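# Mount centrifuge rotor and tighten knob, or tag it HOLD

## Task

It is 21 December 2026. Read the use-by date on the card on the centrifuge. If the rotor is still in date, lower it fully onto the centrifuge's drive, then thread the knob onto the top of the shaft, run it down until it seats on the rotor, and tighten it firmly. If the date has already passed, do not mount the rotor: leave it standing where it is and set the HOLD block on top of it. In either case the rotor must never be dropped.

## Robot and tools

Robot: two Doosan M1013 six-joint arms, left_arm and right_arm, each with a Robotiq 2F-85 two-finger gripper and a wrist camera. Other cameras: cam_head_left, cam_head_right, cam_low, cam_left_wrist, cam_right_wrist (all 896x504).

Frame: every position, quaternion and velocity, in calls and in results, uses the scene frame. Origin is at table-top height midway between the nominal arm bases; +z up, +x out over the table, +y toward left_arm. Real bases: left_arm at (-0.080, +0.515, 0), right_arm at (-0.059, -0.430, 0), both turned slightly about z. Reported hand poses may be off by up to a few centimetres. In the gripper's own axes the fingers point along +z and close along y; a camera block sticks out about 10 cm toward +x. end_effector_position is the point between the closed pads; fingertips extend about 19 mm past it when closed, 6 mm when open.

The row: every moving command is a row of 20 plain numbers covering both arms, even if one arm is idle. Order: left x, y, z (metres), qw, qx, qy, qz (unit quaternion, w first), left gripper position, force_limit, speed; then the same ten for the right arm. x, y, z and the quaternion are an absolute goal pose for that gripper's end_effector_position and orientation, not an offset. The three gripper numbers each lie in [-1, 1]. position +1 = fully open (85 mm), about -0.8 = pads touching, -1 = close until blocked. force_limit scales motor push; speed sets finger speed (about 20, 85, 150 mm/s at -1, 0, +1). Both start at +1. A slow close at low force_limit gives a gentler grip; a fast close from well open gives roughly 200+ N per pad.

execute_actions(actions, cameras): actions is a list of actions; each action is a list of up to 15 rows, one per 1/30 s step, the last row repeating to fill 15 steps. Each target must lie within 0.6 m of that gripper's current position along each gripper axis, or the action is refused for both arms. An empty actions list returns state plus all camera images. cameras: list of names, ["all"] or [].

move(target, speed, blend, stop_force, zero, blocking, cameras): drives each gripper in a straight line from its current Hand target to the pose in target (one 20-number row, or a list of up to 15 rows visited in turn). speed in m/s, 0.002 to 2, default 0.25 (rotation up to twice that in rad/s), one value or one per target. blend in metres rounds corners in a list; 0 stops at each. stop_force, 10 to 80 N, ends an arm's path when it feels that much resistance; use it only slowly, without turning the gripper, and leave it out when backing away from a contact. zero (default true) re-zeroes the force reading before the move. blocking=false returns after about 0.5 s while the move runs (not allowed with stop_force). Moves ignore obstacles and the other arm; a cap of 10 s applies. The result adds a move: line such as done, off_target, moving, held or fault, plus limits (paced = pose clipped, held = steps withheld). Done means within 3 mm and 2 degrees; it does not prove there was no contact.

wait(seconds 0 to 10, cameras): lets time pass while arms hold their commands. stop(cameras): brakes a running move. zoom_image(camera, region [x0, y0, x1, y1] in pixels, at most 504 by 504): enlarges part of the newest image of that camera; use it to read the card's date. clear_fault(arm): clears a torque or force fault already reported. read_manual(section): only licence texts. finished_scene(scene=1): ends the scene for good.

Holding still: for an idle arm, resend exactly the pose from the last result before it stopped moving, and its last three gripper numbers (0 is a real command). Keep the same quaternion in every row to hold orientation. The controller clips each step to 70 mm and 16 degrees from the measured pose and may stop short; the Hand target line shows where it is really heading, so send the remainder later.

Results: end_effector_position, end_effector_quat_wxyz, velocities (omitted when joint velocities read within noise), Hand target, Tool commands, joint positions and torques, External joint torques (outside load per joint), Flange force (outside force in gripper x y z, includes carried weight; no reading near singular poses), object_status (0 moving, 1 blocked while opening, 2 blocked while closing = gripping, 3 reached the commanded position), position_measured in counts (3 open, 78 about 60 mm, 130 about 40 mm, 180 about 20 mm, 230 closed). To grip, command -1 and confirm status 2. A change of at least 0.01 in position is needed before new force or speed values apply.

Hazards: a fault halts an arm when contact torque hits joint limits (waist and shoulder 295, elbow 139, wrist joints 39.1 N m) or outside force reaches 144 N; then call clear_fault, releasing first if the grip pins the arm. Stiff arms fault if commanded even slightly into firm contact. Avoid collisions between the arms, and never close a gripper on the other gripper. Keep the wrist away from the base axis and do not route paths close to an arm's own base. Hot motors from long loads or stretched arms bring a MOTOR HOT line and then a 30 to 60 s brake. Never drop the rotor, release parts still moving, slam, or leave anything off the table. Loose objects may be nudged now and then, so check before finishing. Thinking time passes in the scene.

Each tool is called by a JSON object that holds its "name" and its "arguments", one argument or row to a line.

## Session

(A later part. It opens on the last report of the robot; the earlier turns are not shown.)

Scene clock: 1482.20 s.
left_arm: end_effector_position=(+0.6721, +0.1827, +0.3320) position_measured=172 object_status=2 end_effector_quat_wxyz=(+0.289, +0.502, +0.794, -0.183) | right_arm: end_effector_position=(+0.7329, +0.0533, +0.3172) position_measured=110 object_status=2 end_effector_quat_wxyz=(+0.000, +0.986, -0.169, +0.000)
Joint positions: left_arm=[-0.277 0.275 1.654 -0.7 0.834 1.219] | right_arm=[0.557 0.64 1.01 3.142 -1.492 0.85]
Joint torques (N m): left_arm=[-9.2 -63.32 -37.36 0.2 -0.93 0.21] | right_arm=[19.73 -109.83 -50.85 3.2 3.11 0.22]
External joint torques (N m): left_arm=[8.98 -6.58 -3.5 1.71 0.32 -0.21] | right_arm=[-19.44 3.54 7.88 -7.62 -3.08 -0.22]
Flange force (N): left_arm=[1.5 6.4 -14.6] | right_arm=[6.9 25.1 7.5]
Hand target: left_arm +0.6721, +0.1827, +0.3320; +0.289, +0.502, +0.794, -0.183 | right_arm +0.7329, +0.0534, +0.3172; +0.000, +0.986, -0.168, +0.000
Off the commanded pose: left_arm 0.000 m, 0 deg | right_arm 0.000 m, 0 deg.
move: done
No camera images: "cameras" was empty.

{"name": "move", "arguments": {
  "target": [0.672127,0.182695,0.3320,0.289097,0.502127,0.794287,-0.182759,-1,1,-1,0.7328,0.0525,0.3172,0,0.985703,-0.168489,0,-1,1,-1],
  "speed": 0.01,
  "cameras": []
}}

Scene clock: 1490.13 s.
left_arm: end_effector_position=(+0.6721, +0.1827, +0.3320) position_measured=172 object_status=2 end_effector_quat_wxyz=(+0.289, +0.502, +0.794, -0.183) | right_arm: end_effector_position=(+0.7328, +0.0526, +0.3172) position_measured=110 object_status=2 end_effector_quat_wxyz=(+0.000, +0.986, -0.168, +0.000)
Joint positions: left_arm=[-0.277 0.275 1.654 -0.7 0.834 1.219] | right_arm=[0.557 0.639 1.012 3.142 -1.491 0.849]
Joint torques (N m): left_arm=[-4.52 -62.59 -35.06 1.31 -0.76 0.07] | right_arm=[4.75 -109.84 -44.15 -2.33 -1.47 0.13]
External joint torques (N m): left_arm=[4.61 -7.07 -5.69 0.62 0.15 -0.07] | right_arm=[-4.48 4.05 1.2 -2.09 1.51 -0.13]
Flange force (N): left_arm=[-4.2 5.1 -11.5] | right_arm=[5.0 1.7 5.0]
Hand target: left_arm +0.6721, +0.1827, +0.3320; +0.289, +0.502, +0.794, -0.183 | right_arm +0.7328, +0.0525, +0.3172; +0.000, +0.986, -0.168, +0.000
Off the commanded pose: left_arm 0.000 m, 0 deg | right_arm 0.000 m, 0 deg.
move: done
No camera images: "cameras" was empty.

{"name": "move", "arguments": {
  "target": [0.672127,0.182695,0.3320,0.289097,0.502127,0.794287,-0.182759,-1,1,-1,0.7329,0.0524,0.3072,0,0.985703,-0.168489,0,-1,1,-1],
  "speed": 0.003,
  "stop_force": 12,
  "cameras": []
}}

Scene clock: 1493.87 s.
left_arm: end_effector_position=(+0.6721, +0.1827, +0.3320) position_measured=172 object_status=2 end_effector_quat_wxyz=(+0.289, +0.502, +0.794, -0.183) | right_arm: end_effector_position=(+0.7327, +0.0525, +0.3170) position_measured=110 object_status=2 end_effector_quat_wxyz=(+0.000, +0.986, -0.168, +0.000)
Joint positions: left_arm=[-0.277 0.275 1.654 -0.7 0.834 1.219] | right_arm=[0.557 0.639 1.013 3.142 -1.49 0.849]
Joint torques (N m): left_arm=[-4.23 -63.5 -35.18 1.52 -0.54 0.12] | right_arm=[1.64 -99.78 -36.27 -3.52 -2.51 0.2]
External joint torques (N m): left_arm=[4.14 -6.36 -5.62 0.39 -0.06 -0.12] | right_arm=[-1.39 -5.51 -6.58 -0.88 2.57 -0.2]
Flange force (N): left_arm=[-4.5 5.1 -10.1] | right_arm=[5.8 -4.3 -6.6]
Hand target: left_arm +0.6721, +0.1827, +0.3320; +0.289, +0.502, +0.794, -0.183 | right_arm +0.7327, +0.0525, +0.3169; +0.000, +0.986, -0.168, +0.000
Off the commanded pose: left_arm 0.000 m, 0 deg | right_arm 0.010 m, 0 deg.
move: contact (right_arm)
No camera images: "cameras" was empty.

{"name": "move", "arguments": {
  "target": [0.672127,0.182695,0.3320,0.289097,0.502127,0.794287,-0.182759,-1,1,-1,0.7322,0.0521,0.3170,0,0.769399,-0.638768,0,-1,1,-1],
  "speed": 0.2,
  "cameras": []
}}

Scene clock: 1501.60 s.
left_arm: end_effector_position=(+0.6721, +0.1827, +0.3320) position_measured=172 object_status=2 end_effector_quat_wxyz=(+0.289, +0.502, +0.794, -0.183) | right_arm: end_effector_position=(+0.7322, +0.0520, +0.3170) position_measured=110 object_status=2 end_effector_quat_wxyz=(+0.000, +0.769, -0.639, +0.000)
Joint positions: left_arm=[-0.277 0.275 1.654 -0.7 0.834 1.219] | right_arm=[0.556 0.638 1.015 3.142 -1.49 1.896]
Joint torques (N m): left_arm=[-5.81 -62.24 -34.98 1.22 -0.67 0.08] | right_arm=[7.05 -120.74 -49.53 -1.58 -1.96 0.24]
External joint torques (N m): left_arm=[6.16 -7.54 -5.68 0.72 0.05 -0.08] | right_arm=[-6.72 15.17 6.67 -2.84 1.94 -0.24]
Flange force (N): left_arm=[-2.8 5.9 -13.0] | right_arm=[5.2 -7.4 15.9]
Hand target: left_arm +0.6721, +0.1827, +0.3320; +0.289, +0.502, +0.794, -0.183 | right_arm +0.7322, +0.0521, +0.3170; +0.000, +0.769, -0.639, +0.000
Off the commanded pose: left_arm 0.000 m, 0 deg | right_arm 0.000 m, 0 deg.
move: done
No camera images: "cameras" was empty.

{"name": "move", "arguments": {
  "target": [
    [0.672127,0.182695,0.3320,0.289097,0.502127,0.794287,-0.182759,-1,1,-1,0.7324,0.0520,0.3167,0,0.769399,-0.638768,0,-1,1,-1],
    [0.672127,0.182695,0.3320,0.289097,0.502127,0.794287,-0.182759,-1,1,-1,0.7324,0.0520,0.3167,0,0.769399,-0.638768,0,0.35,1,-1],
    [0.672127,0.182695,0.3320,0.289097,0.502127,0.794287,-0.182759,-1,1,-1,0.7323,0.0528,0.3167,0,0.769399,-0.638768,0,0.35,1,-1]
  ],
  "speed": 0.02,
  "cameras": ["cam_right_wrist"]
}}

Scene clock: 1537.67 s.
left_arm: end_effector_position=(+0.6721, +0.1827, +0.3320) position_measured=172 object_status=2 end_effector_quat_wxyz=(+0.289, +0.502, +0.794, -0.183) | right_arm: end_effector_position=(+0.7323, +0.0528, +0.3167) position_measured=85 object_status=3 end_effector_quat_wxyz=(+0.000, +0.769, -0.639, +0.000)
Joint positions: left_arm=[-0.277 0.275 1.654 -0.7 0.834 1.219] | right_arm=[0.557 0.638 1.014 3.142 -1.49 1.897]
Joint torques (N m): left_arm=[-4.06 -64.07 -35.44 1.4 -0.59 0.11] | right_arm=[-0.26 -105.89 -43.55 -4.04 -0.01 0.16]
External joint torques (N m): left_arm=[4.28 -5.92 -5.44 0.55 -0.02 -0.11] | right_arm=[0.53 0.58 0.87 -0.37 -0.02 -0.16]
Flange force (N): left_arm=[-4.4 5.5 -9.8] | right_arm=[0.2 1.6 1.4]
Hand target: left_arm +0.6721, +0.1827, +0.3320; +0.289, +0.502, +0.794, -0.183 | right_arm +0.7323, +0.0528, +0.3167; +0.000, +0.769, -0.639, +0.000
Off the commanded pose: left_arm 0.000 m, 0 deg | right_arm 0.000 m, 0 deg.
move: done
Images, in order (width x height): cam_right_wrist 896x504.

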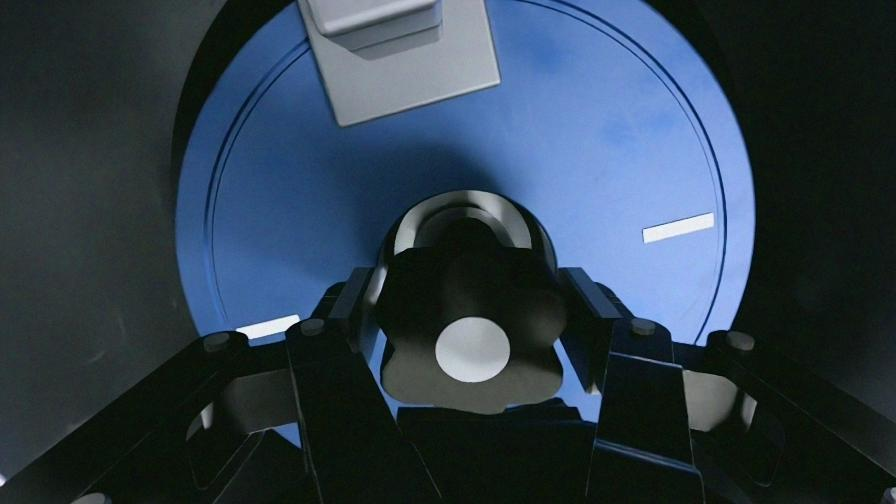

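{"name": "execute_actions", "arguments": {
  "actions": [
    [[0.672127,0.182695,0.3320,0.289097,0.502127,0.794287,-0.182759,-1,1,-1,0.7323,0.0528,0.3167,0,0.769399,-0.638768,0,-1,1,-1]],
    [[0.672127,0.182695,0.3320,0.289097,0.502127,0.794287,-0.182759,-1,1,-1,0.7323,0.0528,0.3167,0,0.769399,-0.638768,0,-1,1,-1]],
    [[0.672127,0.182695,0.3320,0.289097,0.502127,0.794287,-0.182759,-1,1,-1,0.7323,0.0528,0.3167,0,0.769399,-0.638768,0,-1,1,-1]]
  ],
  "cameras": ["cam_right_wrist"]
}}

Scene clock: 1543.23 s.
left_arm: end_effector_position=(+0.6721, +0.1827, +0.3320) position_measured=172 object_status=2 end_effector_quat_wxyz=(+0.289, +0.502, +0.794, -0.183) | right_arm: end_effector_position=(+0.7323, +0.0528, +0.3167) position_measured=110 object_status=2 end_effector_quat_wxyz=(+0.000, +0.769, -0.639, +0.000)
Joint positions: left_arm=[-0.277 0.275 1.654 -0.7 0.834 1.219] | right_arm=[0.557 0.638 1.014 3.142 -1.49 1.897]
Joint torques (N m): left_arm=[-4.09 -65.23 -35.97 1.38 -0.45 0.16] | right_arm=[-1.08 -89.88 -35.15 -4.16 0.95 0.16]
External joint torques (N m): left_arm=[4.3 -4.71 -4.84 0.56 -0.16 -0.17] | right_arm=[1.32 -16.15 -7.8 -0.27 -0.98 -0.16]
External joint torques at the end of the 1st action: left_arm=[4.24 -5.68 -5.25 0.51 -0.02 -0.13] | right_arm=[0.65 -0.2 0.43 -0.46 0.21 -0.17]
External joint torques at the end of the 2nd action: left_arm=[3.71 -4.19 -4.78 0.51 -0.17 -0.17] | right_arm=[1.76 -13.43 -7.02 -0.13 -0.98 -0.11]
Flange force (N): left_arm=[-3.9 5.9 -8.4] | right_arm=[0.5 4.9 -16.1]
Flange force at the end of the 1st action (N): left_arm=[-4.2 5.5 -9.5] | right_arm=[0.2 2.1 1.0]
Flange force at the end of the 2nd action (N): left_arm=[-4.4 5.8 -7.4] | right_arm=[-0.9 2.5 -14.5]
Hand target: left_arm +0.6721, +0.1827, +0.3320; +0.289, +0.502, +0.794, -0.183 | right_arm +0.7323, +0.0528, +0.3167; +0.000, +0.769, -0.639, +0.000
Off the commanded pose: left_arm 0.000 m, 0 deg | right_arm 0.000 m, 0 deg.
Images, in order (width x height): cam_right_wrist 896x504.

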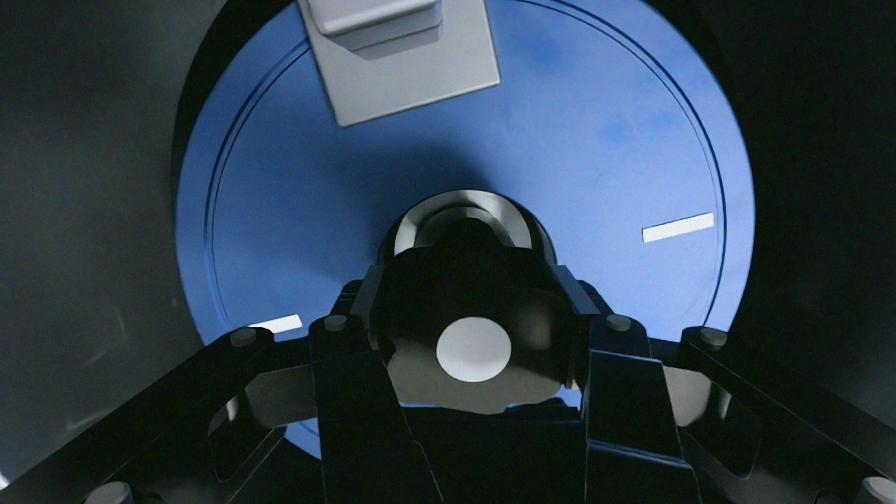

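{"name": "move", "arguments": {
  "target": [0.672127,0.182695,0.3320,0.289097,0.502127,0.794287,-0.182759,-1,1,-1,0.7323,0.0528,0.31645,0,0.346936,-0.937889,0,-1,1,-1],
  "speed": 0.25,
  "cameras": []
}}

Scene clock: 1551.53 s.
left_arm: end_effector_position=(+0.6721, +0.1827, +0.3320) position_measured=172 object_status=2 end_effector_quat_wxyz=(+0.289, +0.502, +0.794, -0.183) | right_arm: end_effector_position=(+0.7323, +0.0527, +0.3164) position_measured=110 object_status=2 end_effector_quat_wxyz=(+0.000, -0.347, +0.938, +0.000)
Joint positions: left_arm=[-0.277 0.275 1.654 -0.7 0.834 1.219] | right_arm=[0.557 0.638 1.014 3.142 -1.489 2.944]
Joint torques (N m): left_arm=[-4.29 -63.99 -35.3 1.49 -0.5 0.17] | right_arm=[0.34 -108.47 -45 -3.78 -0.05 0.11]
External joint torques (N m): left_arm=[4.52 -5.39 -5.18 0.44 -0.11 -0.18] | right_arm=[-0.13 3.8 2.5 -0.56 -0.02 -0.11]
Flange force (N): left_arm=[-3.9 5.9 -9.3] | right_arm=[0.7 -0.2 4.4]
Hand target: left_arm +0.6721, +0.1827, +0.3320; +0.289, +0.502, +0.794, -0.183 | right_arm +0.7323, +0.0528, +0.3164; +0.000, -0.347, +0.938, +0.000
Off the commanded pose: left_arm 0.000 m, 0 deg | right_arm 0.000 m, 0 deg.
move: done
No camera images: "cameras" was empty.

{"name": "move", "arguments": {
  "target": [0.672127,0.182695,0.3320,0.289097,0.502127,0.794287,-0.182759,-1,1,-1,0.7323,0.0528,0.31612,0,-0.168489,-0.985703,0,-1,1,-1],
  "speed": 0.25,
  "cameras": []
}}

Scene clock: 1562.50 s.
left_arm: end_effector_position=(+0.6721, +0.1827, +0.3320) position_measured=172 object_status=2 end_effector_quat_wxyz=(+0.289, +0.502, +0.794, -0.183) | right_arm: end_effector_position=(+0.7323, +0.0527, +0.3161) position_measured=110 object_status=2 end_effector_quat_wxyz=(+0.000, +0.169, +0.986, +0.000)
Joint positions: left_arm=[-0.277 0.275 1.654 -0.7 0.834 1.219] | right_arm=[0.557 0.638 1.014 3.142 -1.489 3.991]
Joint torques (N m): left_arm=[-4.38 -63.4 -35.2 1.4 -0.55 0.11] | right_arm=[0.75 -111.72 -46.84 -3.58 -0.09 0.2]
External joint torques (N m): left_arm=[4.59 -6.08 -5.57 0.54 -0.07 -0.11] | right_arm=[-0.49 6.7 4.23 -0.69 0.04 -0.2]
Flange force (N): left_arm=[-4.3 5.8 -10.1] | right_arm=[-0.1 -1.0 7.6]
Hand target: left_arm +0.6721, +0.1827, +0.3320; +0.289, +0.502, +0.794, -0.183 | right_arm +0.7323, +0.0528, +0.3161; +0.000, +0.168, +0.986, +0.000
Off the commanded pose: left_arm 0.000 m, 0 deg | right_arm 0.000 m, 0 deg.
move: done
No camera images: "cameras" was empty.

{"name": "move", "arguments": {
  "target": [
    [0.672127,0.182695,0.3320,0.289097,0.502127,0.794287,-0.182759,-1,1,-1,0.7323,0.0528,0.31577,0,0.638768,0.769399,0,-1,1,-1],
    [0.672127,0.182695,0.3320,0.289097,0.502127,0.794287,-0.182759,-1,1,-1,0.7323,0.0528,0.31542,0,0.937889,0.346936,0,-1,1,-1]
  ],
  "speed": 0.3,
  "blend": [0.0001,0],
  "cameras": []
}}

Scene clock: 1570.00 s.
left_arm: end_effector_position=(+0.6721, +0.1827, +0.3320) position_measured=172 object_status=2 end_effector_quat_wxyz=(+0.289, +0.502, +0.794, -0.183) | right_arm: end_effector_position=(+0.7323, +0.0528, +0.3154) position_measured=110 object_status=2 end_effector_quat_wxyz=(+0.000, +0.938, +0.347, +0.000)
Joint positions: left_arm=[-0.277 0.275 1.654 -0.7 0.834 1.219] | right_arm=[0.557 0.639 1.016 3.142 -1.487 6.086]
Joint torques (N m): left_arm=[-4.71 -63.34 -34.44 1.54 -0.25 0.13] | right_arm=[-1.91 -126.07 -58.03 -4.24 1.49 0.25]
External joint torques (N m): left_arm=[4.4 -6.43 -6.28 0.37 -0.34 -0.13] | right_arm=[2.18 20.58 15.25 -0.07 -1.42 -0.25]
Flange force (N): left_arm=[-5.3 6.1 -10.0] | right_arm=[-6.8 -3.2 24.2]
Hand target: left_arm +0.6721, +0.1827, +0.3320; +0.289, +0.502, +0.794, -0.183 | right_arm +0.7323, +0.0528, +0.3154; +0.000, +0.938, +0.347, +0.000
Off the commanded pose: left_arm 0.000 m, 0 deg | right_arm 0.000 m, 0 deg.
move: done
No camera images: "cameras" was empty.

{"name": "move", "arguments": {
  "target": [0.672127,0.182695,0.3320,0.289097,0.502127,0.794287,-0.182759,-1,1,-1,0.7323,0.0528,0.31502,0,0.937889,0.346936,0,-1,1,-1],
  "speed": 0.01,
  "cameras": []
}}

Scene clock: 1572.30 s.
left_arm: end_effector_position=(+0.6721, +0.1827, +0.3320) position_measured=172 object_status=2 end_effector_quat_wxyz=(+0.289, +0.502, +0.794, -0.183) | right_arm: end_effector_position=(+0.7323, +0.0528, +0.3151) position_measured=110 object_status=2 end_effector_quat_wxyz=(+0.000, +0.938, +0.347, +0.000)
Joint positions: left_arm=[-0.277 0.275 1.654 -0.7 0.834 1.219] | right_arm=[0.557 0.639 1.016 3.142 -1.487 6.086]
Joint torques (N m): left_arm=[-3.9 -64.7 -35.72 1.37 -0.64 0.06] | right_arm=[-0.59 -109.19 -46.65 -3.88 0.45 0.09]
External joint torques (N m): left_arm=[4.11 -4.9 -4.86 0.57 0.03 -0.06] | right_arm=[0.84 3.47 3.69 -0.45 -0.37 -0.09]
Flange force (N): left_arm=[-3.9 5.7 -8.7] | right_arm=[-4.4 -1.5 5.6]
Hand target: left_arm +0.6721, +0.1827, +0.3320; +0.289, +0.502, +0.794, -0.183 | right_arm +0.7323, +0.0528, +0.3150; +0.000, +0.938, +0.347, +0.000
Off the commanded pose: left_arm 0.000 m, 0 deg | right_arm 0.000 m, 0 deg.
move: done
No camera images: "cameras" was empty.

{"name": "move", "arguments": {
  "target": [
    [0.672127,0.182695,0.3320,0.289097,0.502127,0.794287,-0.182759,-1,1,-1,0.7323,0.0528,0.31502,0,0.937889,0.346936,0,0.6,1,-0.5],
    [0.672127,0.182695,0.3320,0.289097,0.502127,0.794287,-0.182759,-1,1,-1,0.7323,0.0528,0.31502,0,0.005236,-0.999986,0,0.6,1,-0.5],
    [0.672127,0.182695,0.3320,0.289097,0.502127,0.794287,-0.182759,-1,1,-1,0.7323,0.0528,0.31502,0,0.941471,-0.337095,0,0.6,1,-0.5],
    [0.672127,0.182695,0.3320,0.289097,0.502127,0.794287,-0.182759,-1,1,-1,0.7323,0.0528,0.31502,0,0.638768,0.769399,0,0.6,1,-0.5],
    [0.672127,0.182695,0.3320,0.289097,0.502127,0.794287,-0.182759,-1,1,-1,0.7323,0.0528,0.31502,0,-0.504528,0.863396,0,0.6,1,-0.5],
    [0.672127,0.182695,0.3320,0.289097,0.502127,0.794287,-0.182759,-1,1,-1,0.7323,0.0528,0.31502,0,-0.985703,0.168489,0,0.6,1,-0.5]
  ],
  "speed": 0.9,
  "blend": [0,0.001,0.001,0.001,0.001,0],
  "cameras": ["cam_right_wrist"]
}}

Scene clock: 1592.67 s.
left_arm: end_effector_position=(+0.6721, +0.1827, +0.3320) position_measured=172 object_status=2 end_effector_quat_wxyz=(+0.289, +0.502, +0.794, -0.183) | right_arm: end_effector_position=(+0.7323, +0.0528, +0.3150) position_measured=53 object_status=3 end_effector_quat_wxyz=(+0.000, +0.986, -0.168, +0.000)
Joint positions: left_arm=[-0.277 0.275 1.654 -0.7 0.834 1.219] | right_arm=[0.557 0.639 1.016 3.142 -1.487 -5.434]
Joint torques (N m): left_arm=[-4.04 -64.65 -35.96 1.31 -0.67 0.07] | right_arm=[-0.32 -105.55 -43.43 -3.98 0.04 0.05]
External joint torques (N m): left_arm=[4.32 -4.84 -4.61 0.63 0.06 -0.07] | right_arm=[0.62 -0.18 0.55 -0.42 0.01 -0.04]
Flange force (N): left_arm=[-3.4 5.6 -8.8] | right_arm=[-1.8 1.2 0.8]
Hand target: left_arm +0.6721, +0.1827, +0.3320; +0.289, +0.502, +0.794, -0.183 | right_arm +0.7323, +0.0528, +0.3150; +0.000, +0.986, -0.168, +0.000
Off the commanded pose: left_arm 0.000 m, 0 deg | right_arm 0.000 m, 0 deg.
move: done; limits=paced
Images, in order (width x height): cam_right_wrist 896x504.

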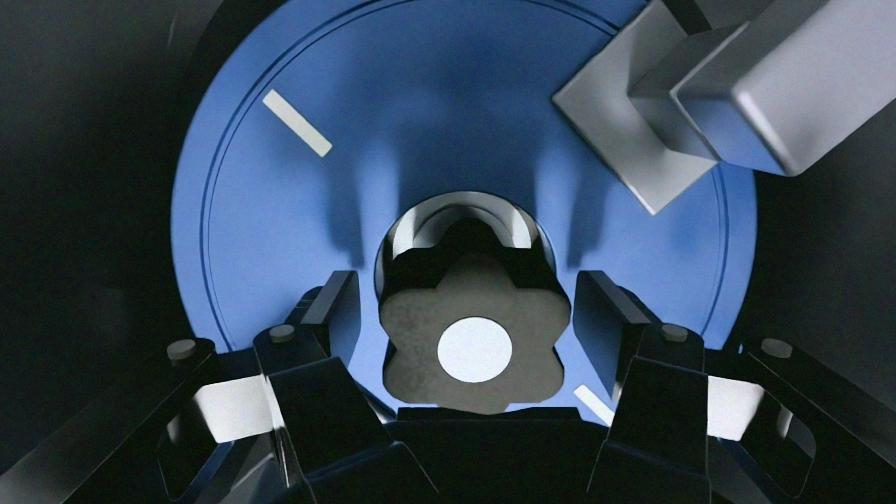

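{"name": "move", "arguments": {
  "target": [
    [0.672127,0.182695,0.3320,0.289097,0.502127,0.794287,-0.182759,-1,1,-1,0.7323,0.0528,0.31502,0,-0.985703,0.168489,0,-1,1,-1],
    [0.672127,0.182695,0.3320,0.289097,0.502127,0.794287,-0.182759,-1,1,-1,0.7323,0.0528,0.31413,0,-0.346936,0.937889,0,-1,1,-1],
    [0.672127,0.182695,0.3320,0.289097,0.502127,0.794287,-0.182759,-1,1,-1,0.7323,0.0528,0.31324,0,0.638768,0.769399,0,-1,1,-1],
    [0.672127,0.182695,0.3320,0.289097,0.502127,0.794287,-0.182759,-1,1,-1,0.7323,0.0528,0.31235,0,0.985703,-0.168489,0,-1,1,-1]
  ],
  "speed": 0.5,
  "blend": [0,0.0003,0.0003,0],
  "cameras": []
}}

Scene clock: 1611.17 s.
left_arm: end_effector_position=(+0.6721, +0.1827, +0.3320) position_measured=172 object_status=2 end_effector_quat_wxyz=(+0.289, +0.502, +0.794, -0.183) | right_arm: end_effector_position=(+0.7323, +0.0528, +0.3123) position_measured=110 object_status=2 end_effector_quat_wxyz=(+0.000, +0.986, -0.168, +0.000)
Joint positions: left_arm=[-0.277 0.275 1.654 -0.7 0.834 1.219] | right_arm=[0.557 0.639 1.02 3.142 -1.482 0.85]
Joint torques (N m): left_arm=[-3.87 -64.29 -35.61 1.37 -0.59 0.12] | right_arm=[-0.51 -109.6 -45.73 -4 0.06 0.04]
External joint torques (N m): left_arm=[3.74 -5.44 -5.15 0.55 -0.01 -0.12] | right_arm=[0.78 4.02 3.03 -0.38 -0.02 -0.04]
Flange force (N): left_arm=[-4.6 5.1 -8.9] | right_arm=[-1.8 0.9 5.2]
Hand target: left_arm +0.6721, +0.1827, +0.3320; +0.289, +0.502, +0.794, -0.183 | right_arm +0.7323, +0.0528, +0.3123; +0.000, +0.986, -0.168, +0.000
Off the commanded pose: left_arm 0.000 m, 0 deg | right_arm 0.000 m, 0 deg.
move: done
No camera images: "cameras" was empty.

{"name": "move", "arguments": {
  "target": [
    [0.672127,0.182695,0.3320,0.289097,0.502127,0.794287,-0.182759,-1,1,-1,0.7323,0.0528,0.31133,0,0.346936,-0.937889,0,-1,1,-1],
    [0.672127,0.182695,0.3320,0.289097,0.502127,0.794287,-0.182759,-1,1,-1,0.7323,0.0528,0.31032,0,0.638768,0.769399,0,-1,1,-1]
  ],
  "speed": 0.45,
  "blend": [0.0003,0],
  "cameras": []
}}

Scene clock: 1617.70 s.
left_arm: end_effector_position=(+0.6751, +0.1841, +0.3320) position_measured=172 object_status=2 end_effector_quat_wxyz=(+0.291, +0.501, +0.795, -0.180) | right_arm: end_effector_position=(+0.7323, +0.0528, +0.3114) position_measured=110 object_status=2 end_effector_quat_wxyz=(+0.000, -0.319, +0.948, +0.000)
Joint positions: left_arm=[-0.275 0.277 1.653 -0.699 0.828 1.219] | right_arm=[0.557 0.639 1.022 3.142 -1.48 3.004]
Joint torques (N m): left_arm=[-53.53 -119.85 -1.12 -5.79 35.43 -3.63] | right_arm=[-25.68 -82.19 -20.05 -1.65 -5.44 27.35]
External joint torques (N m): left_arm=[53.56 49.85 -39.54 7.73 -36.04 3.63] | right_arm=[25.98 -23.16 -22.6 -2.69 5.36 -27.35]
External joint torques when the fault began: left_arm=[57.57 37.49 -33.78 8.7 -32.77 2.63]
Flange force (N): left_arm=[-23.8 141.8 57.2] | right_arm=[-20.2 -3.5 -29.1]
Flange force when the fault began (N): left_arm=[-10.8 124.4 36.8]
Hand target: left_arm +0.6725, +0.1829, +0.3319; +0.289, +0.502, +0.794, -0.182 | right_arm +0.7323, +0.0528, +0.3113; +0.000, -0.319, +0.948, +0.000
Tool commands: left_gripper/position=-1.0 left_gripper/force_limit=+1.0 left_gripper/speed=-1.0 right_gripper/position=-1.0 right_gripper/force_limit=+1.0 right_gripper/speed=-1.0
Off the commanded pose: left_arm 0.003 m, 0 deg | right_arm 0.001 m, 117 deg.
FORCE FAULT: contact force on the left arm reached its limit, and that arm stopped. The contact can be on any part of that arm, not only on its tool. That arm's remaining commands of this call were not run. That arm is still stopped at the end of this call. While its stop runs, that arm takes no new command, but its gripper still runs the gripper command that each later call begins with.
CLEAR FAULT: the left arm stays stopped until you call clear_fault(arm="left_arm").
move: fault (left_arm), off_target (right_arm; braked at the fault stop of left_arm); path passed 0 of 2 targets
No camera images: "cameras" was empty.

{"name": "move", "arguments": {
  "target": [0.6751,0.1841,0.3320,0.291,0.501,0.795,-0.180,-1,1,-1,0.7323,0.0528,0.3114,0,0.330514,-0.943801,0,-1,1,-1],
  "speed": 0.05,
  "cameras": []
}}

Scene clock: 1635.80 s.
left_arm: end_effector_position=(+0.6746, +0.1839, +0.3320) position_measured=172 object_status=2 end_effector_quat_wxyz=(+0.291, +0.501, +0.795, -0.181) | right_arm: end_effector_position=(+0.7323, +0.0528, +0.3114) position_measured=110 object_status=2 end_effector_quat_wxyz=(+0.000, -0.331, +0.944, +0.000)
Joint positions: left_arm=[-0.276 0.277 1.653 -0.699 0.829 1.219] | right_arm=[0.557 0.639 1.022 3.142 -1.481 2.979]
Joint torques (N m): left_arm=[-42.13 -105.32 -9.74 -4.22 25.96 -2.94] | right_arm=[-18.11 -83.38 -17.97 -2.13 -7.89 21.06]
External joint torques (N m): left_arm=[42.49 35.51 -30.82 6.17 -26.58 2.94] | right_arm=[18.33 -20.9 -24.29 -2.18 7.81 -21.05]
Flange force (N): left_arm=[-17.4 108.7 38.4] | right_arm=[-26.3 -6.3 -27.2]
Hand target: left_arm +0.6725, +0.1829, +0.3319; +0.289, +0.502, +0.794, -0.182 | right_arm +0.7323, +0.0528, +0.3114; +0.000, -0.331, +0.944, +0.000
Tool commands: left_gripper/position=-1.0 left_gripper/force_limit=+1.0 left_gripper/speed=-1.0 right_gripper/position=-1.0 right_gripper/force_limit=+1.0 right_gripper/speed=-1.0
Off the commanded pose: right_arm 0.000 m, 0 deg.
FORCE FAULT, CONTINUED: the left arm was still stopped when this call began, by the force fault that an earlier result reported. That arm ran no command of this call. That arm is still stopped at the end of this call. While its stop runs, that arm takes no new command, but its gripper still runs the gripper command that each later call begins with.
CLEAR FAULT: the left arm stays stopped until you call clear_fault(arm="left_arm").
move: fault (left_arm)
No camera images: "cameras" was empty.

{"name": "move", "arguments": {
  "target": [0.6746,0.1839,0.3320,0.291,0.501,0.795,-0.181,-1,1,-1,0.7323,0.0528,0.3114,0,0.363251,-0.931691,0,-1,1,-1],
  "speed": 0.05,
  "cameras": []
}}

Scene clock: 1640.10 s.
left_arm: end_effector_position=(+0.6733, +0.1832, +0.3322) position_measured=172 object_status=2 end_effector_quat_wxyz=(+0.290, +0.502, +0.794, -0.182) | right_arm: end_effector_position=(+0.7323, +0.0528, +0.3114) position_measured=110 object_status=2 end_effector_quat_wxyz=(+0.000, -0.363, +0.932, +0.000)
Joint positions: left_arm=[-0.276 0.276 1.653 -0.7 0.832 1.219] | right_arm=[0.557 0.639 1.022 3.142 -1.481 2.909]
Joint torques (N m): left_arm=[-8.03 -77.21 -34.22 0.13 2.96 -0.98] | right_arm=[-7.08 -95.29 -15.31 -5.15 -13.79 5.15]
External joint torques (N m): left_arm=[8.54 7.23 -6.56 1.83 -3.59 0.98] | right_arm=[7.36 -10.19 -27.37 0.8 13.72 -5.15]
Flange force (N): left_arm=[-5.0 24.3 5.3] | right_arm=[-49.1 -7.3 -20.1]
Hand target: left_arm +0.6725, +0.1829, +0.3319; +0.289, +0.502, +0.794, -0.182 | right_arm +0.7323, +0.0528, +0.3114; +0.000, -0.363, +0.932, +0.000
Tool commands: left_gripper/position=-1.0 left_gripper/force_limit=+1.0 left_gripper/speed=-1.0 right_gripper/position=-1.0 right_gripper/force_limit=+1.0 right_gripper/speed=-1.0
Off the commanded pose: right_arm 0.000 m, 0 deg.
FORCE FAULT, CONTINUED: the left arm was still stopped when this call began, by the force fault that an earlier result reported. That arm ran no command of this call. That arm is still stopped at the end of this call. While its stop runs, that arm takes no new command, but its gripper still runs the gripper command that each later call begins with.
CLEAR FAULT: the left arm stays stopped until you call clear_fault(arm="left_arm").
move: fault (left_arm)
No camera images: "cameras" was empty.

{"name": "clear_fault", "arguments": {
  "arm": "left_arm"
}}

Scene clock: 1643.97 s.
left_arm: end_effector_position=(+0.6733, +0.1832, +0.3322) position_measured=172 object_status=2 end_effector_quat_wxyz=(+0.290, +0.502, +0.794, -0.182) | right_arm: end_effector_position=(+0.7323, +0.0528, +0.3114) position_measured=110 object_status=2 end_effector_quat_wxyz=(+0.000, -0.363, +0.932, +0.000)
Joint positions: left_arm=[-0.276 0.276 1.653 -0.7 0.832 1.219] | right_arm=[0.557 0.639 1.022 3.142 -1.481 2.909]
Joint torques (N m): left_arm=[-7.85 -77.45 -34.41 0.11 2.93 -1.01] | right_arm=[-7.58 -95.4 -15.51 -5.15 -13.88 5.21]
External joint torques (N m): left_arm=[7.65 7.47 -6.34 1.8 -3.53 1.01] | right_arm=[7.87 -11.05 -27.54 0.75 13.8 -5.21]
Flange force (N): left_arm=[-5.4 23.4 6.2] | right_arm=[-48.0 -6.6 -20.3]
Hand target: left_arm +0.6733, +0.1832, +0.3322; +0.290, +0.502, +0.794, -0.182 | right_arm +0.7323, +0.0528, +0.3114; +0.000, -0.363, +0.932, +0.000
Tool commands: left_gripper/position=-1.0 left_gripper/force_limit=+1.0 left_gripper/speed=-1.0 right_gripper/position=-1.0 right_gripper/force_limit=+1.0 right_gripper/speed=-1.0
Off the commanded pose: right_arm 0.000 m, 0 deg.
FORCE FAULT, CONTINUED: the left arm's stop, for the force fault that an earlier result reported, is over. The call counts as one of the actions that you can send in this scene. That arm's target is now where it stood when the stop ended, not its last command. That arm accepts commands again.
CLEAR FAULT: your call cleared the left arm's force fault. If the contact force or a joint's load stays at its limit, that arm stops again.

{"name": "move", "arguments": {
  "target": [0.6733,0.1832,0.3322,0.2901,0.5021,0.7941,-0.1820,-1,1,-1,0.7329,0.05335,0.3117,0,0.373797,-0.927511,0,-1,1,-1],
  "speed": 0.03,
  "cameras": []
}}

Scene clock: 1650.67 s.
left_arm: end_effector_position=(+0.6733, +0.1832, +0.3322) position_measured=172 object_status=2 end_effector_quat_wxyz=(+0.290, +0.502, +0.794, -0.182) | right_arm: end_effector_position=(+0.7329, +0.0533, +0.3117) position_measured=110 object_status=2 end_effector_quat_wxyz=(+0.000, -0.374, +0.928, +0.000)
Joint positions: left_arm=[-0.276 0.276 1.653 -0.701 0.832 1.221] | right_arm=[0.557 0.641 1.019 3.142 -1.482 2.887]
Joint torques (N m): left_arm=[-1.21 -72.31 -40.62 0.98 -2.02 -0.19] | right_arm=[-6.49 -98.06 -37.77 -5.7 -0.39 1.19]
External joint torques (N m): left_arm=[1.15 2.44 -0.06 0.94 1.41 0.19] | right_arm=[6.76 -8.41 -5.16 1.31 0.3 -1.19]
Flange force (N): left_arm=[-1.4 5.4 -0.4] | right_arm=[-1.5 5.8 -8.7]
Hand target: left_arm +0.6733, +0.1832, +0.3322; +0.290, +0.502, +0.794, -0.182 | right_arm +0.7329, +0.0533, +0.3117; +0.000, -0.374, +0.928, +0.000
Off the commanded pose: left_arm 0.000 m, 0 deg | right_arm 0.000 m, 0 deg.
move: done
No camera images: "cameras" was empty.

{"name": "move", "arguments": {
  "target": [
    [0.6733,0.1832,0.3322,0.2901,0.5021,0.7941,-0.1820,-1,1,-1,0.7329,0.05335,0.3117,0,0.373797,-0.927511,0,0.7,1,-0.6],
    [0.6733,0.1832,0.3322,0.2901,0.5021,0.7941,-0.1820,-1,1,-1,0.7329,0.05335,0.38,0,0.373797,-0.927511,0,0.7,1,-0.6],
    [0.6733,0.1832,0.3322,0.2901,0.5021,0.7941,-0.1820,-1,1,-1,0.7329,0.05335,0.50,0,0.373797,-0.927511,0,0.7,1,-0.6]
  ],
  "speed": [0.05,0.06,0.15],
  "blend": [0,0.02,0],
  "cameras": ["cam_right_wrist","cam_head_right"]
}}

Scene clock: 1663.97 s.
left_arm: end_effector_position=(+0.6733, +0.1832, +0.3322) position_measured=172 object_status=2 end_effector_quat_wxyz=(+0.290, +0.502, +0.794, -0.182) | right_arm: end_effector_position=(+0.7329, +0.0534, +0.5000) position_measured=41 object_status=3 end_effector_quat_wxyz=(+0.000, -0.374, +0.928, +0.000)
Joint positions: left_arm=[-0.276 0.276 1.653 -0.701 0.832 1.221] | right_arm=[0.557 0.68 0.611 3.142 -1.85 2.887]
Joint torques (N m): left_arm=[2.47 -69.26 -41.23 1.66 -3.7 -0.15] | right_arm=[0.11 -107.04 -41.64 -3.81 -0.08 0.05]
External joint torques (N m): left_arm=[-2.56 -0.79 0.38 0.27 3.09 0.15] | right_arm=[0.2 -0.77 0.29 -0.42 0 -0.05]
Flange force (N): left_arm=[-2.8 -1.2 -3.1] | right_arm=[3.3 0.9 1.5]
Hand target: left_arm +0.6733, +0.1832, +0.3322; +0.290, +0.502, +0.794, -0.182 | right_arm +0.7329, +0.0533, +0.5000; +0.000, -0.374, +0.928, +0.000
Off the commanded pose: left_arm 0.000 m, 0 deg | right_arm 0.000 m, 0 deg.
move: done
Images, in order (width x height): cam_head_right 896x504, cam_right_wrist 896x504.

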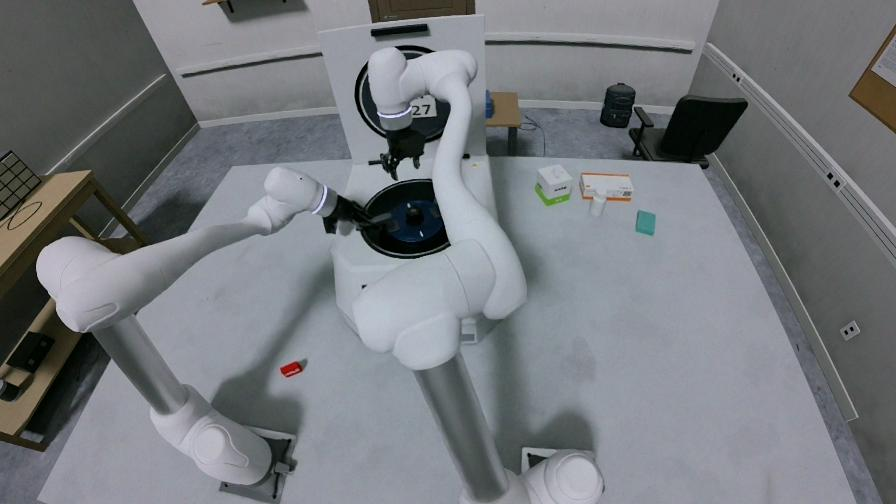

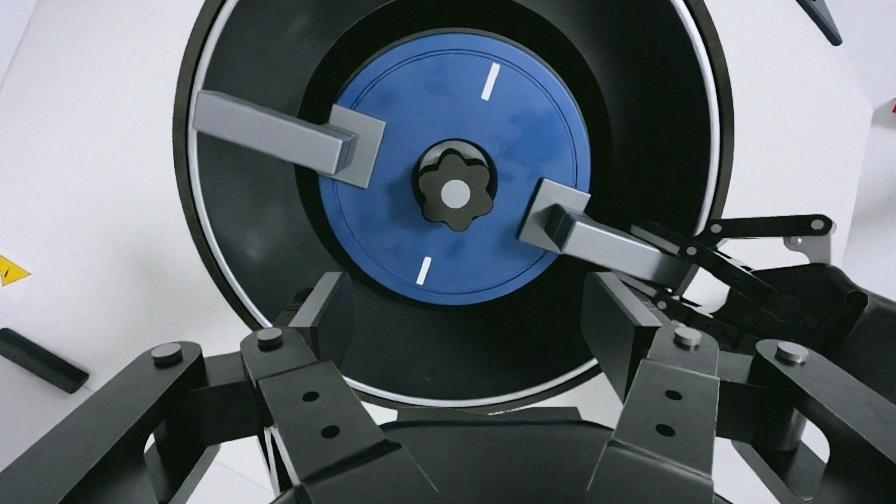

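{"name": "zoom_image", "arguments": {
  "camera": "cam_right_wrist",
  "region": [380, 110, 540, 250]
}}

Scaled by 3.150.

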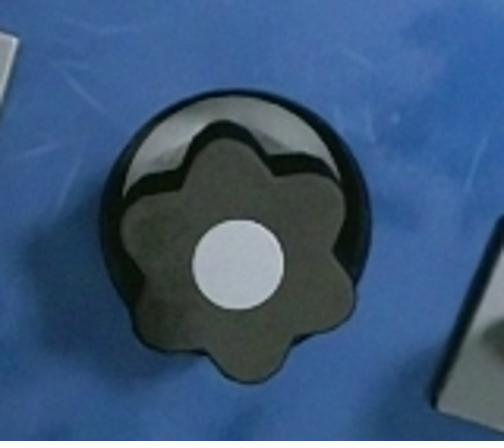

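{"name": "move", "arguments": {
  "target": [0.6733,0.1832,0.3322,0.2901,0.5021,0.7941,-0.1820,-1,1,-1,0.6950,0.0170,0.46,0,0.373797,-0.927511,0,0.7,1,-0.6],
  "speed": 0.1,
  "cameras": ["cam_right_wrist"]
}}

{"name": "zoom_image", "arguments": {
  "camera": "cam_right_wrist",
  "region": [360, 150, 560, 320]
}}

Scene clock: 1682.50 s.
left_arm: end_effector_position=(+0.6733, +0.1832, +0.3322) position_measured=172 object_status=2 end_effector_quat_wxyz=(+0.290, +0.502, +0.794, -0.182) | right_arm: end_effector_position=(+0.6950, +0.0170, +0.4600) position_measured=41 object_status=3 end_effector_quat_wxyz=(+0.000, -0.374, +0.928, +0.000)
Joint positions: left_arm=[-0.276 0.276 1.653 -0.701 0.832 1.221] | right_arm=[0.542 0.544 0.909 3.142 -1.688 2.872]
Joint torques (N m): left_arm=[2.54 -69.3 -41.22 1.66 -3.7 -0.16] | right_arm=[-0.51 -96.7 -43.72 -3.96 -0.02 0.14]
External joint torques (N m): left_arm=[-2.37 -0.57 0.52 0.28 3.09 0.16] | right_arm=[0.82 -1.37 0.81 -0.42 -0.06 -0.14]
Flange force (N): left_arm=[-2.5 -1.0 -2.9] | right_arm=[5.0 2.0 2.0]
Hand target: left_arm +0.6733, +0.1832, +0.3322; +0.290, +0.502, +0.794, -0.182 | right_arm +0.6950, +0.0170, +0.4600; +0.000, -0.374, +0.928, +0.000
Off the commanded pose: left_arm 0.000 m, 0 deg | right_arm 0.000 m, 0 deg.
move: done
Images, in order (width x height): cam_right_wrist 896x504.

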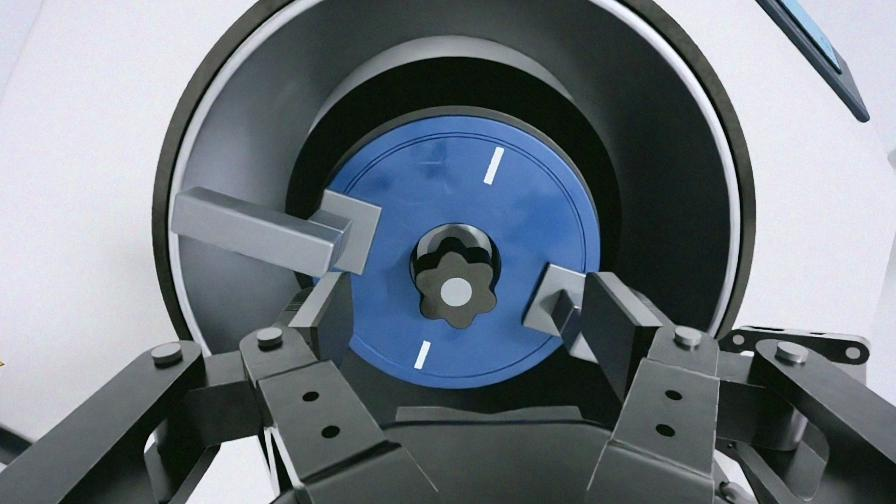

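Scaled by 2.520.

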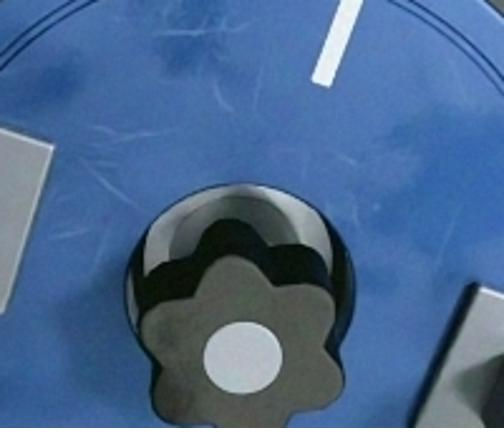

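{"name": "move", "arguments": {
  "target": [
    [0.6733,0.1832,0.3322,0.2901,0.5021,0.7941,-0.1820,-1,1,-1,0.7323,0.0528,0.42,0,0.373797,-0.927511,0,0.7,1,-1],
    [0.6733,0.1832,0.3322,0.2901,0.5021,0.7941,-0.1820,-1,1,-1,0.7323,0.0528,0.3118,0,0.373797,-0.927511,0,0.7,1,-1],
    [0.6733,0.1832,0.3322,0.2901,0.5021,0.7941,-0.1820,-1,1,-1,0.7323,0.0528,0.3118,0,0.373797,-0.927511,0,-1,1,-1]
  ],
  "speed": [0.12,0.08,0.05],
  "blend": [0.01,0,0],
  "cameras": ["cam_right_wrist"]
}}

Scene clock: 1709.13 s.
left_arm: end_effector_position=(+0.6733, +0.1832, +0.3322) position_measured=172 object_status=2 end_effector_quat_wxyz=(+0.290, +0.502, +0.794, -0.182) | right_arm: end_effector_position=(+0.7323, +0.0528, +0.3119) position_measured=105 object_status=0 end_effector_quat_wxyz=(+0.000, -0.374, +0.928, +0.000)
Joint positions: left_arm=[-0.276 0.276 1.653 -0.701 0.832 1.221] | right_arm=[0.557 0.639 1.021 3.142 -1.481 2.886]
Joint torques (N m): left_arm=[0 -72.26 -40.42 1.22 -2.12 -0.22] | right_arm=[-2.99 -90.91 -34.26 -4.21 -0.02 1.1]
External joint torques (N m): left_arm=[0.14 2.07 -0.44 0.72 1.51 0.22] | right_arm=[3.26 -14.91 -8.5 -0.17 -0.07 -1.1]
Flange force (N): left_arm=[-2.5 4.7 -0.1] | right_arm=[0.8 2.6 -15.5]
Hand target: left_arm +0.6733, +0.1832, +0.3322; +0.290, +0.502, +0.794, -0.182 | right_arm +0.7323, +0.0528, +0.3118; +0.000, -0.374, +0.928, +0.000
Off the commanded pose: left_arm 0.000 m, 0 deg | right_arm 0.000 m, 0 deg.
move: done
Images, in order (width x height): cam_right_wrist 896x504.

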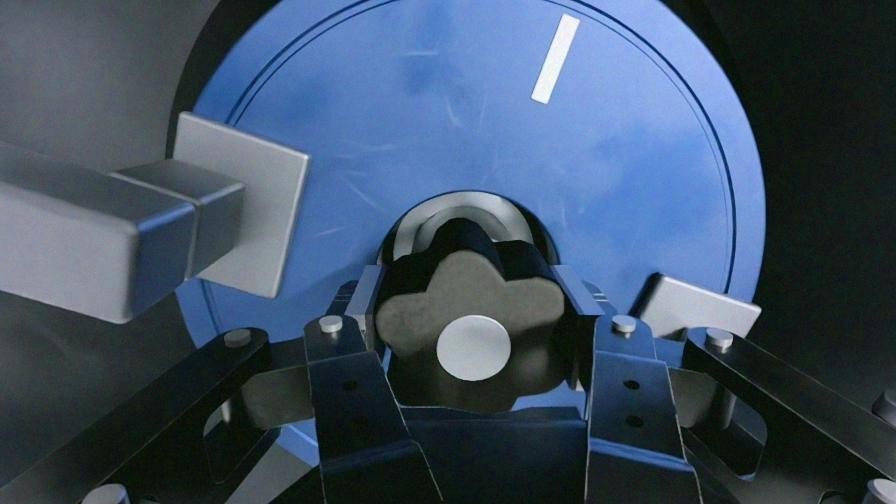

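{"name": "zoom_image", "arguments": {
  "camera": "cam_right_wrist",
  "region": [340, 200, 620, 430]
}}

Scaled by 1.800.

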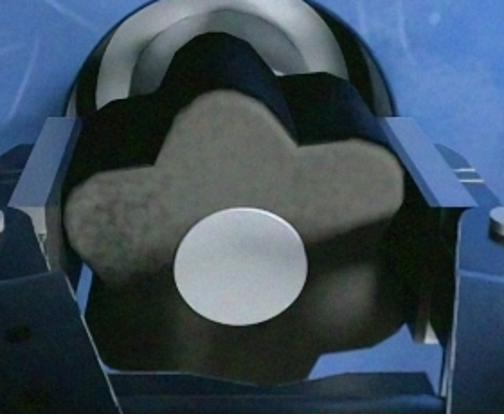

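{"name": "wait", "arguments": {
  "seconds": 0.3,
  "cameras": ["cam_right_wrist"]
}}

{"name": "zoom_image", "arguments": {
  "camera": "cam_right_wrist",
  "region": [340, 200, 620, 430]
}}

Scene clock: 1722.13 s.
left_arm: end_effector_position=(+0.6733, +0.1832, +0.3322) position_measured=172 object_status=2 end_effector_quat_wxyz=(+0.290, +0.502, +0.794, -0.182) | right_arm: end_effector_position=(+0.7323, +0.0528, +0.3118) position_measured=105 object_status=2 end_effector_quat_wxyz=(+0.000, -0.374, +0.928, +0.000)
Joint positions: left_arm=[-0.276 0.276 1.653 -0.701 0.832 1.221] | right_arm=[0.557 0.639 1.021 3.142 -1.481 2.886]
Joint torques (N m): left_arm=[-0.12 -72.17 -40.48 1.18 -2.14 -0.2] | right_arm=[-2.72 -91.11 -34.37 -4.19 0.03 1.09]
External joint torques (N m): left_arm=[0.43 2.36 -0.14 0.76 1.53 0.2] | right_arm=[2.99 -14.66 -8.44 -0.19 -0.11 -1.09]
Flange force (N): left_arm=[-1.9 4.8 0.0] | right_arm=[0.5 2.2 -15.5]
Hand target: left_arm +0.6733, +0.1832, +0.3322; +0.290, +0.502, +0.794, -0.182 | right_arm +0.7323, +0.0528, +0.3118; +0.000, -0.374, +0.928, +0.000
Tool commands: left_gripper/position=-1.0 left_gripper/force_limit=+1.0 left_gripper/speed=-1.0 right_gripper/position=-1.0 right_gripper/force_limit=+1.0 right_gripper/speed=-1.0
Off the commanded pose: left_arm 0.000 m, 0 deg | right_arm 0.000 m, 0 deg.
wait: 0.30 s; at rest from the start
Images, in order (width x height): cam_right_wrist 896x504.

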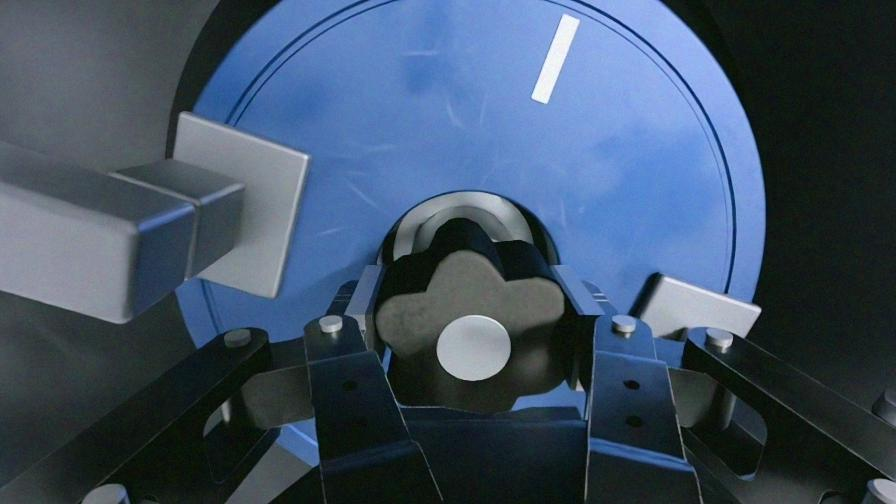

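Scaled by 1.800.

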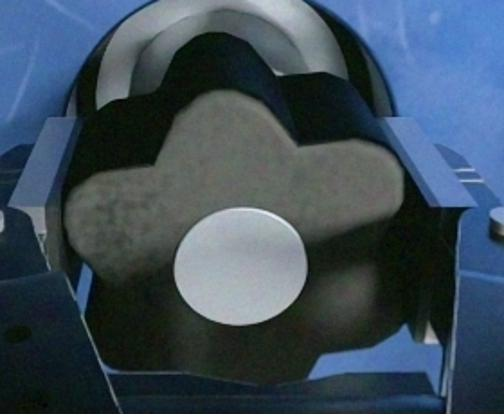

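{"name": "move", "arguments": {
  "target": [0.6733,0.1832,0.3322,0.2901,0.5021,0.7941,-0.1820,-1,1,-1,0.7323,0.0528,0.3118,0,0.357551,-0.933894,0,-1,1,-1],
  "speed": 0.03,
  "cameras": []
}}

Scene clock: 1735.90 s.
left_arm: end_effector_position=(+0.6734, +0.1833, +0.3322) position_measured=172 object_status=2 end_effector_quat_wxyz=(+0.290, +0.502, +0.794, -0.182) | right_arm: end_effector_position=(+0.7323, +0.0528, +0.3118) position_measured=105 object_status=2 end_effector_quat_wxyz=(+0.000, -0.358, +0.934, +0.000)
Joint positions: left_arm=[-0.276 0.276 1.653 -0.701 0.832 1.221] | right_arm=[0.557 0.639 1.021 3.142 -1.481 2.921]
Joint torques (N m): left_arm=[-18.17 -86.86 -30.22 -1.45 9.04 -1.12] | right_arm=[-6.75 -84.73 -34.03 -2.36 2.49 8.69]
External joint torques (N m): left_arm=[18.52 16.42 -10.78 3.41 -9.67 1.12] | right_arm=[7.04 -20.48 -8.55 -1.99 -2.57 -8.69]
Flange force (N): left_arm=[-5.5 46.0 14.9] | right_arm=[8.8 -0.2 -20.7]
Hand target: left_arm +0.6733, +0.1832, +0.3322; +0.290, +0.502, +0.794, -0.182 | right_arm +0.7323, +0.0528, +0.3118; +0.000, -0.358, +0.934, +0.000
Off the commanded pose: left_arm 0.000 m, 0 deg | right_arm 0.000 m, 0 deg.
move: done
No camera images: "cameras" was empty.

{"name": "move", "arguments": {
  "target": [0.6733,0.1832,0.3322,0.2901,0.5021,0.7941,-0.1820,-1,1,-1,0.7323,0.0528,0.3118,0,0.382683,-0.923880,0,-1,1,-1],
  "speed": 0.03,
  "cameras": []
}}

Scene clock: 1740.10 s.
left_arm: end_effector_position=(+0.6732, +0.1831, +0.3322) position_measured=172 object_status=2 end_effector_quat_wxyz=(+0.290, +0.502, +0.794, -0.182) | right_arm: end_effector_position=(+0.7323, +0.0528, +0.3118) position_measured=105 object_status=2 end_effector_quat_wxyz=(+0.000, -0.383, +0.924, +0.000)
Joint positions: left_arm=[-0.276 0.276 1.653 -0.701 0.832 1.221] | right_arm=[0.557 0.639 1.021 3.142 -1.481 2.867]
Joint torques (N m): left_arm=[8.89 -66.2 -45.71 2.48 -7.39 0.33] | right_arm=[4.69 -95.36 -34.62 -3.4 -1.55 -2.61]
External joint torques (N m): left_arm=[-8.61 -3.66 4.95 -0.54 6.78 -0.33] | right_arm=[-4.45 -9.81 -7.99 -0.96 1.47 2.61]
Flange force (N): left_arm=[-1.0 -14.6 -6.1] | right_arm=[-4.0 -3.0 -11.3]
Hand target: left_arm +0.6733, +0.1832, +0.3322; +0.290, +0.502, +0.794, -0.182 | right_arm +0.7323, +0.0528, +0.3118; +0.000, -0.383, +0.924, +0.000
Off the commanded pose: left_arm 0.000 m, 0 deg | right_arm 0.000 m, 0 deg.
move: done
No camera images: "cameras" was empty.

{"name": "wait", "arguments": {
  "seconds": 0.1,
  "cameras": ["cam_right_wrist"]
}}

{"name": "zoom_image", "arguments": {
  "camera": "cam_right_wrist",
  "region": [340, 200, 620, 430]
}}

{"name": "zoom_image", "arguments": {
  "camera": "cam_right_wrist",
  "region": [500, 0, 640, 120]
}}

Scene clock: 1760.67 s.
left_arm: end_effector_position=(+0.6733, +0.1832, +0.3322) position_measured=172 object_status=2 end_effector_quat_wxyz=(+0.290, +0.502, +0.794, -0.182) | right_arm: end_effector_position=(+0.7323, +0.0528, +0.3118) position_measured=105 object_status=2 end_effector_quat_wxyz=(+0.000, -0.383, +0.924, +0.000)
Joint positions: left_arm=[-0.276 0.276 1.653 -0.701 0.832 1.221] | right_arm=[0.557 0.639 1.021 3.142 -1.481 2.867]
Joint torques (N m): left_arm=[8.4 -66.75 -46.1 2.32 -7.44 0.33] | right_arm=[5.61 -95.18 -35.67 -3.25 -0.74 -2.53]
External joint torques (N m): left_arm=[-8.18 -2.98 5.5 -0.38 6.83 -0.33] | right_arm=[-5.31 -10.05 -6.84 -1.09 0.66 2.53]
Flange force (N): left_arm=[-0.1 -14.2 -5.8] | right_arm=[-0.8 -3.3 -10.9]
Hand target: left_arm +0.6733, +0.1832, +0.3322; +0.290, +0.502, +0.794, -0.182 | right_arm +0.7323, +0.0528, +0.3118; +0.000, -0.383, +0.924, +0.000
Tool commands: left_gripper/position=-1.0 left_gripper/force_limit=+1.0 left_gripper/speed=-1.0 right_gripper/position=-1.0 right_gripper/force_limit=+1.0 right_gripper/speed=-1.0
Off the commanded pose: left_arm 0.000 m, 0 deg | right_arm 0.000 m, 0 deg.
wait: 0.10 s; at rest from the start
Images, in order (width x height): cam_right_wrist 896x504.

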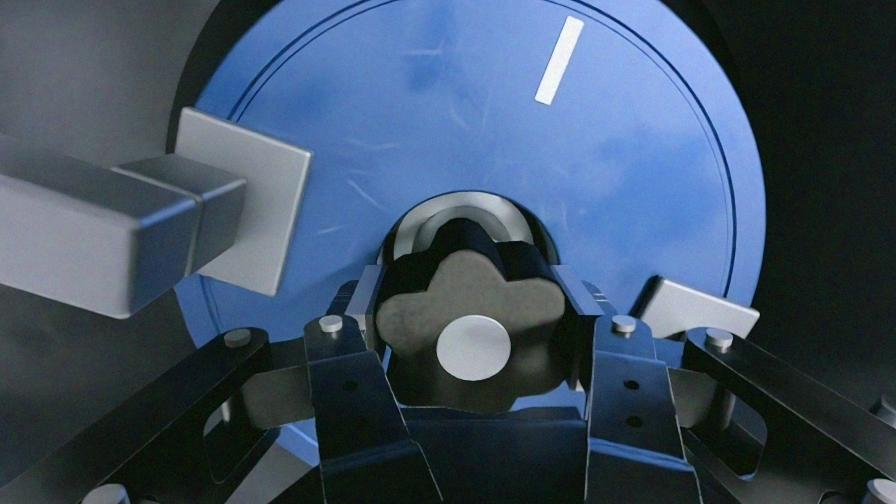

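Scaled by 1.800.

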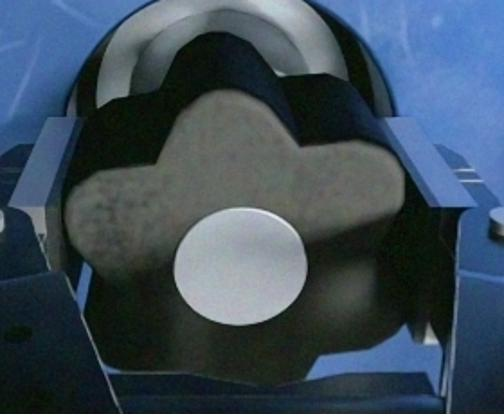

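Scaled by 3.600.

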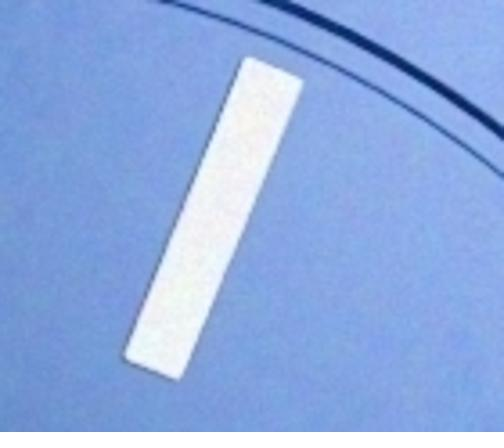

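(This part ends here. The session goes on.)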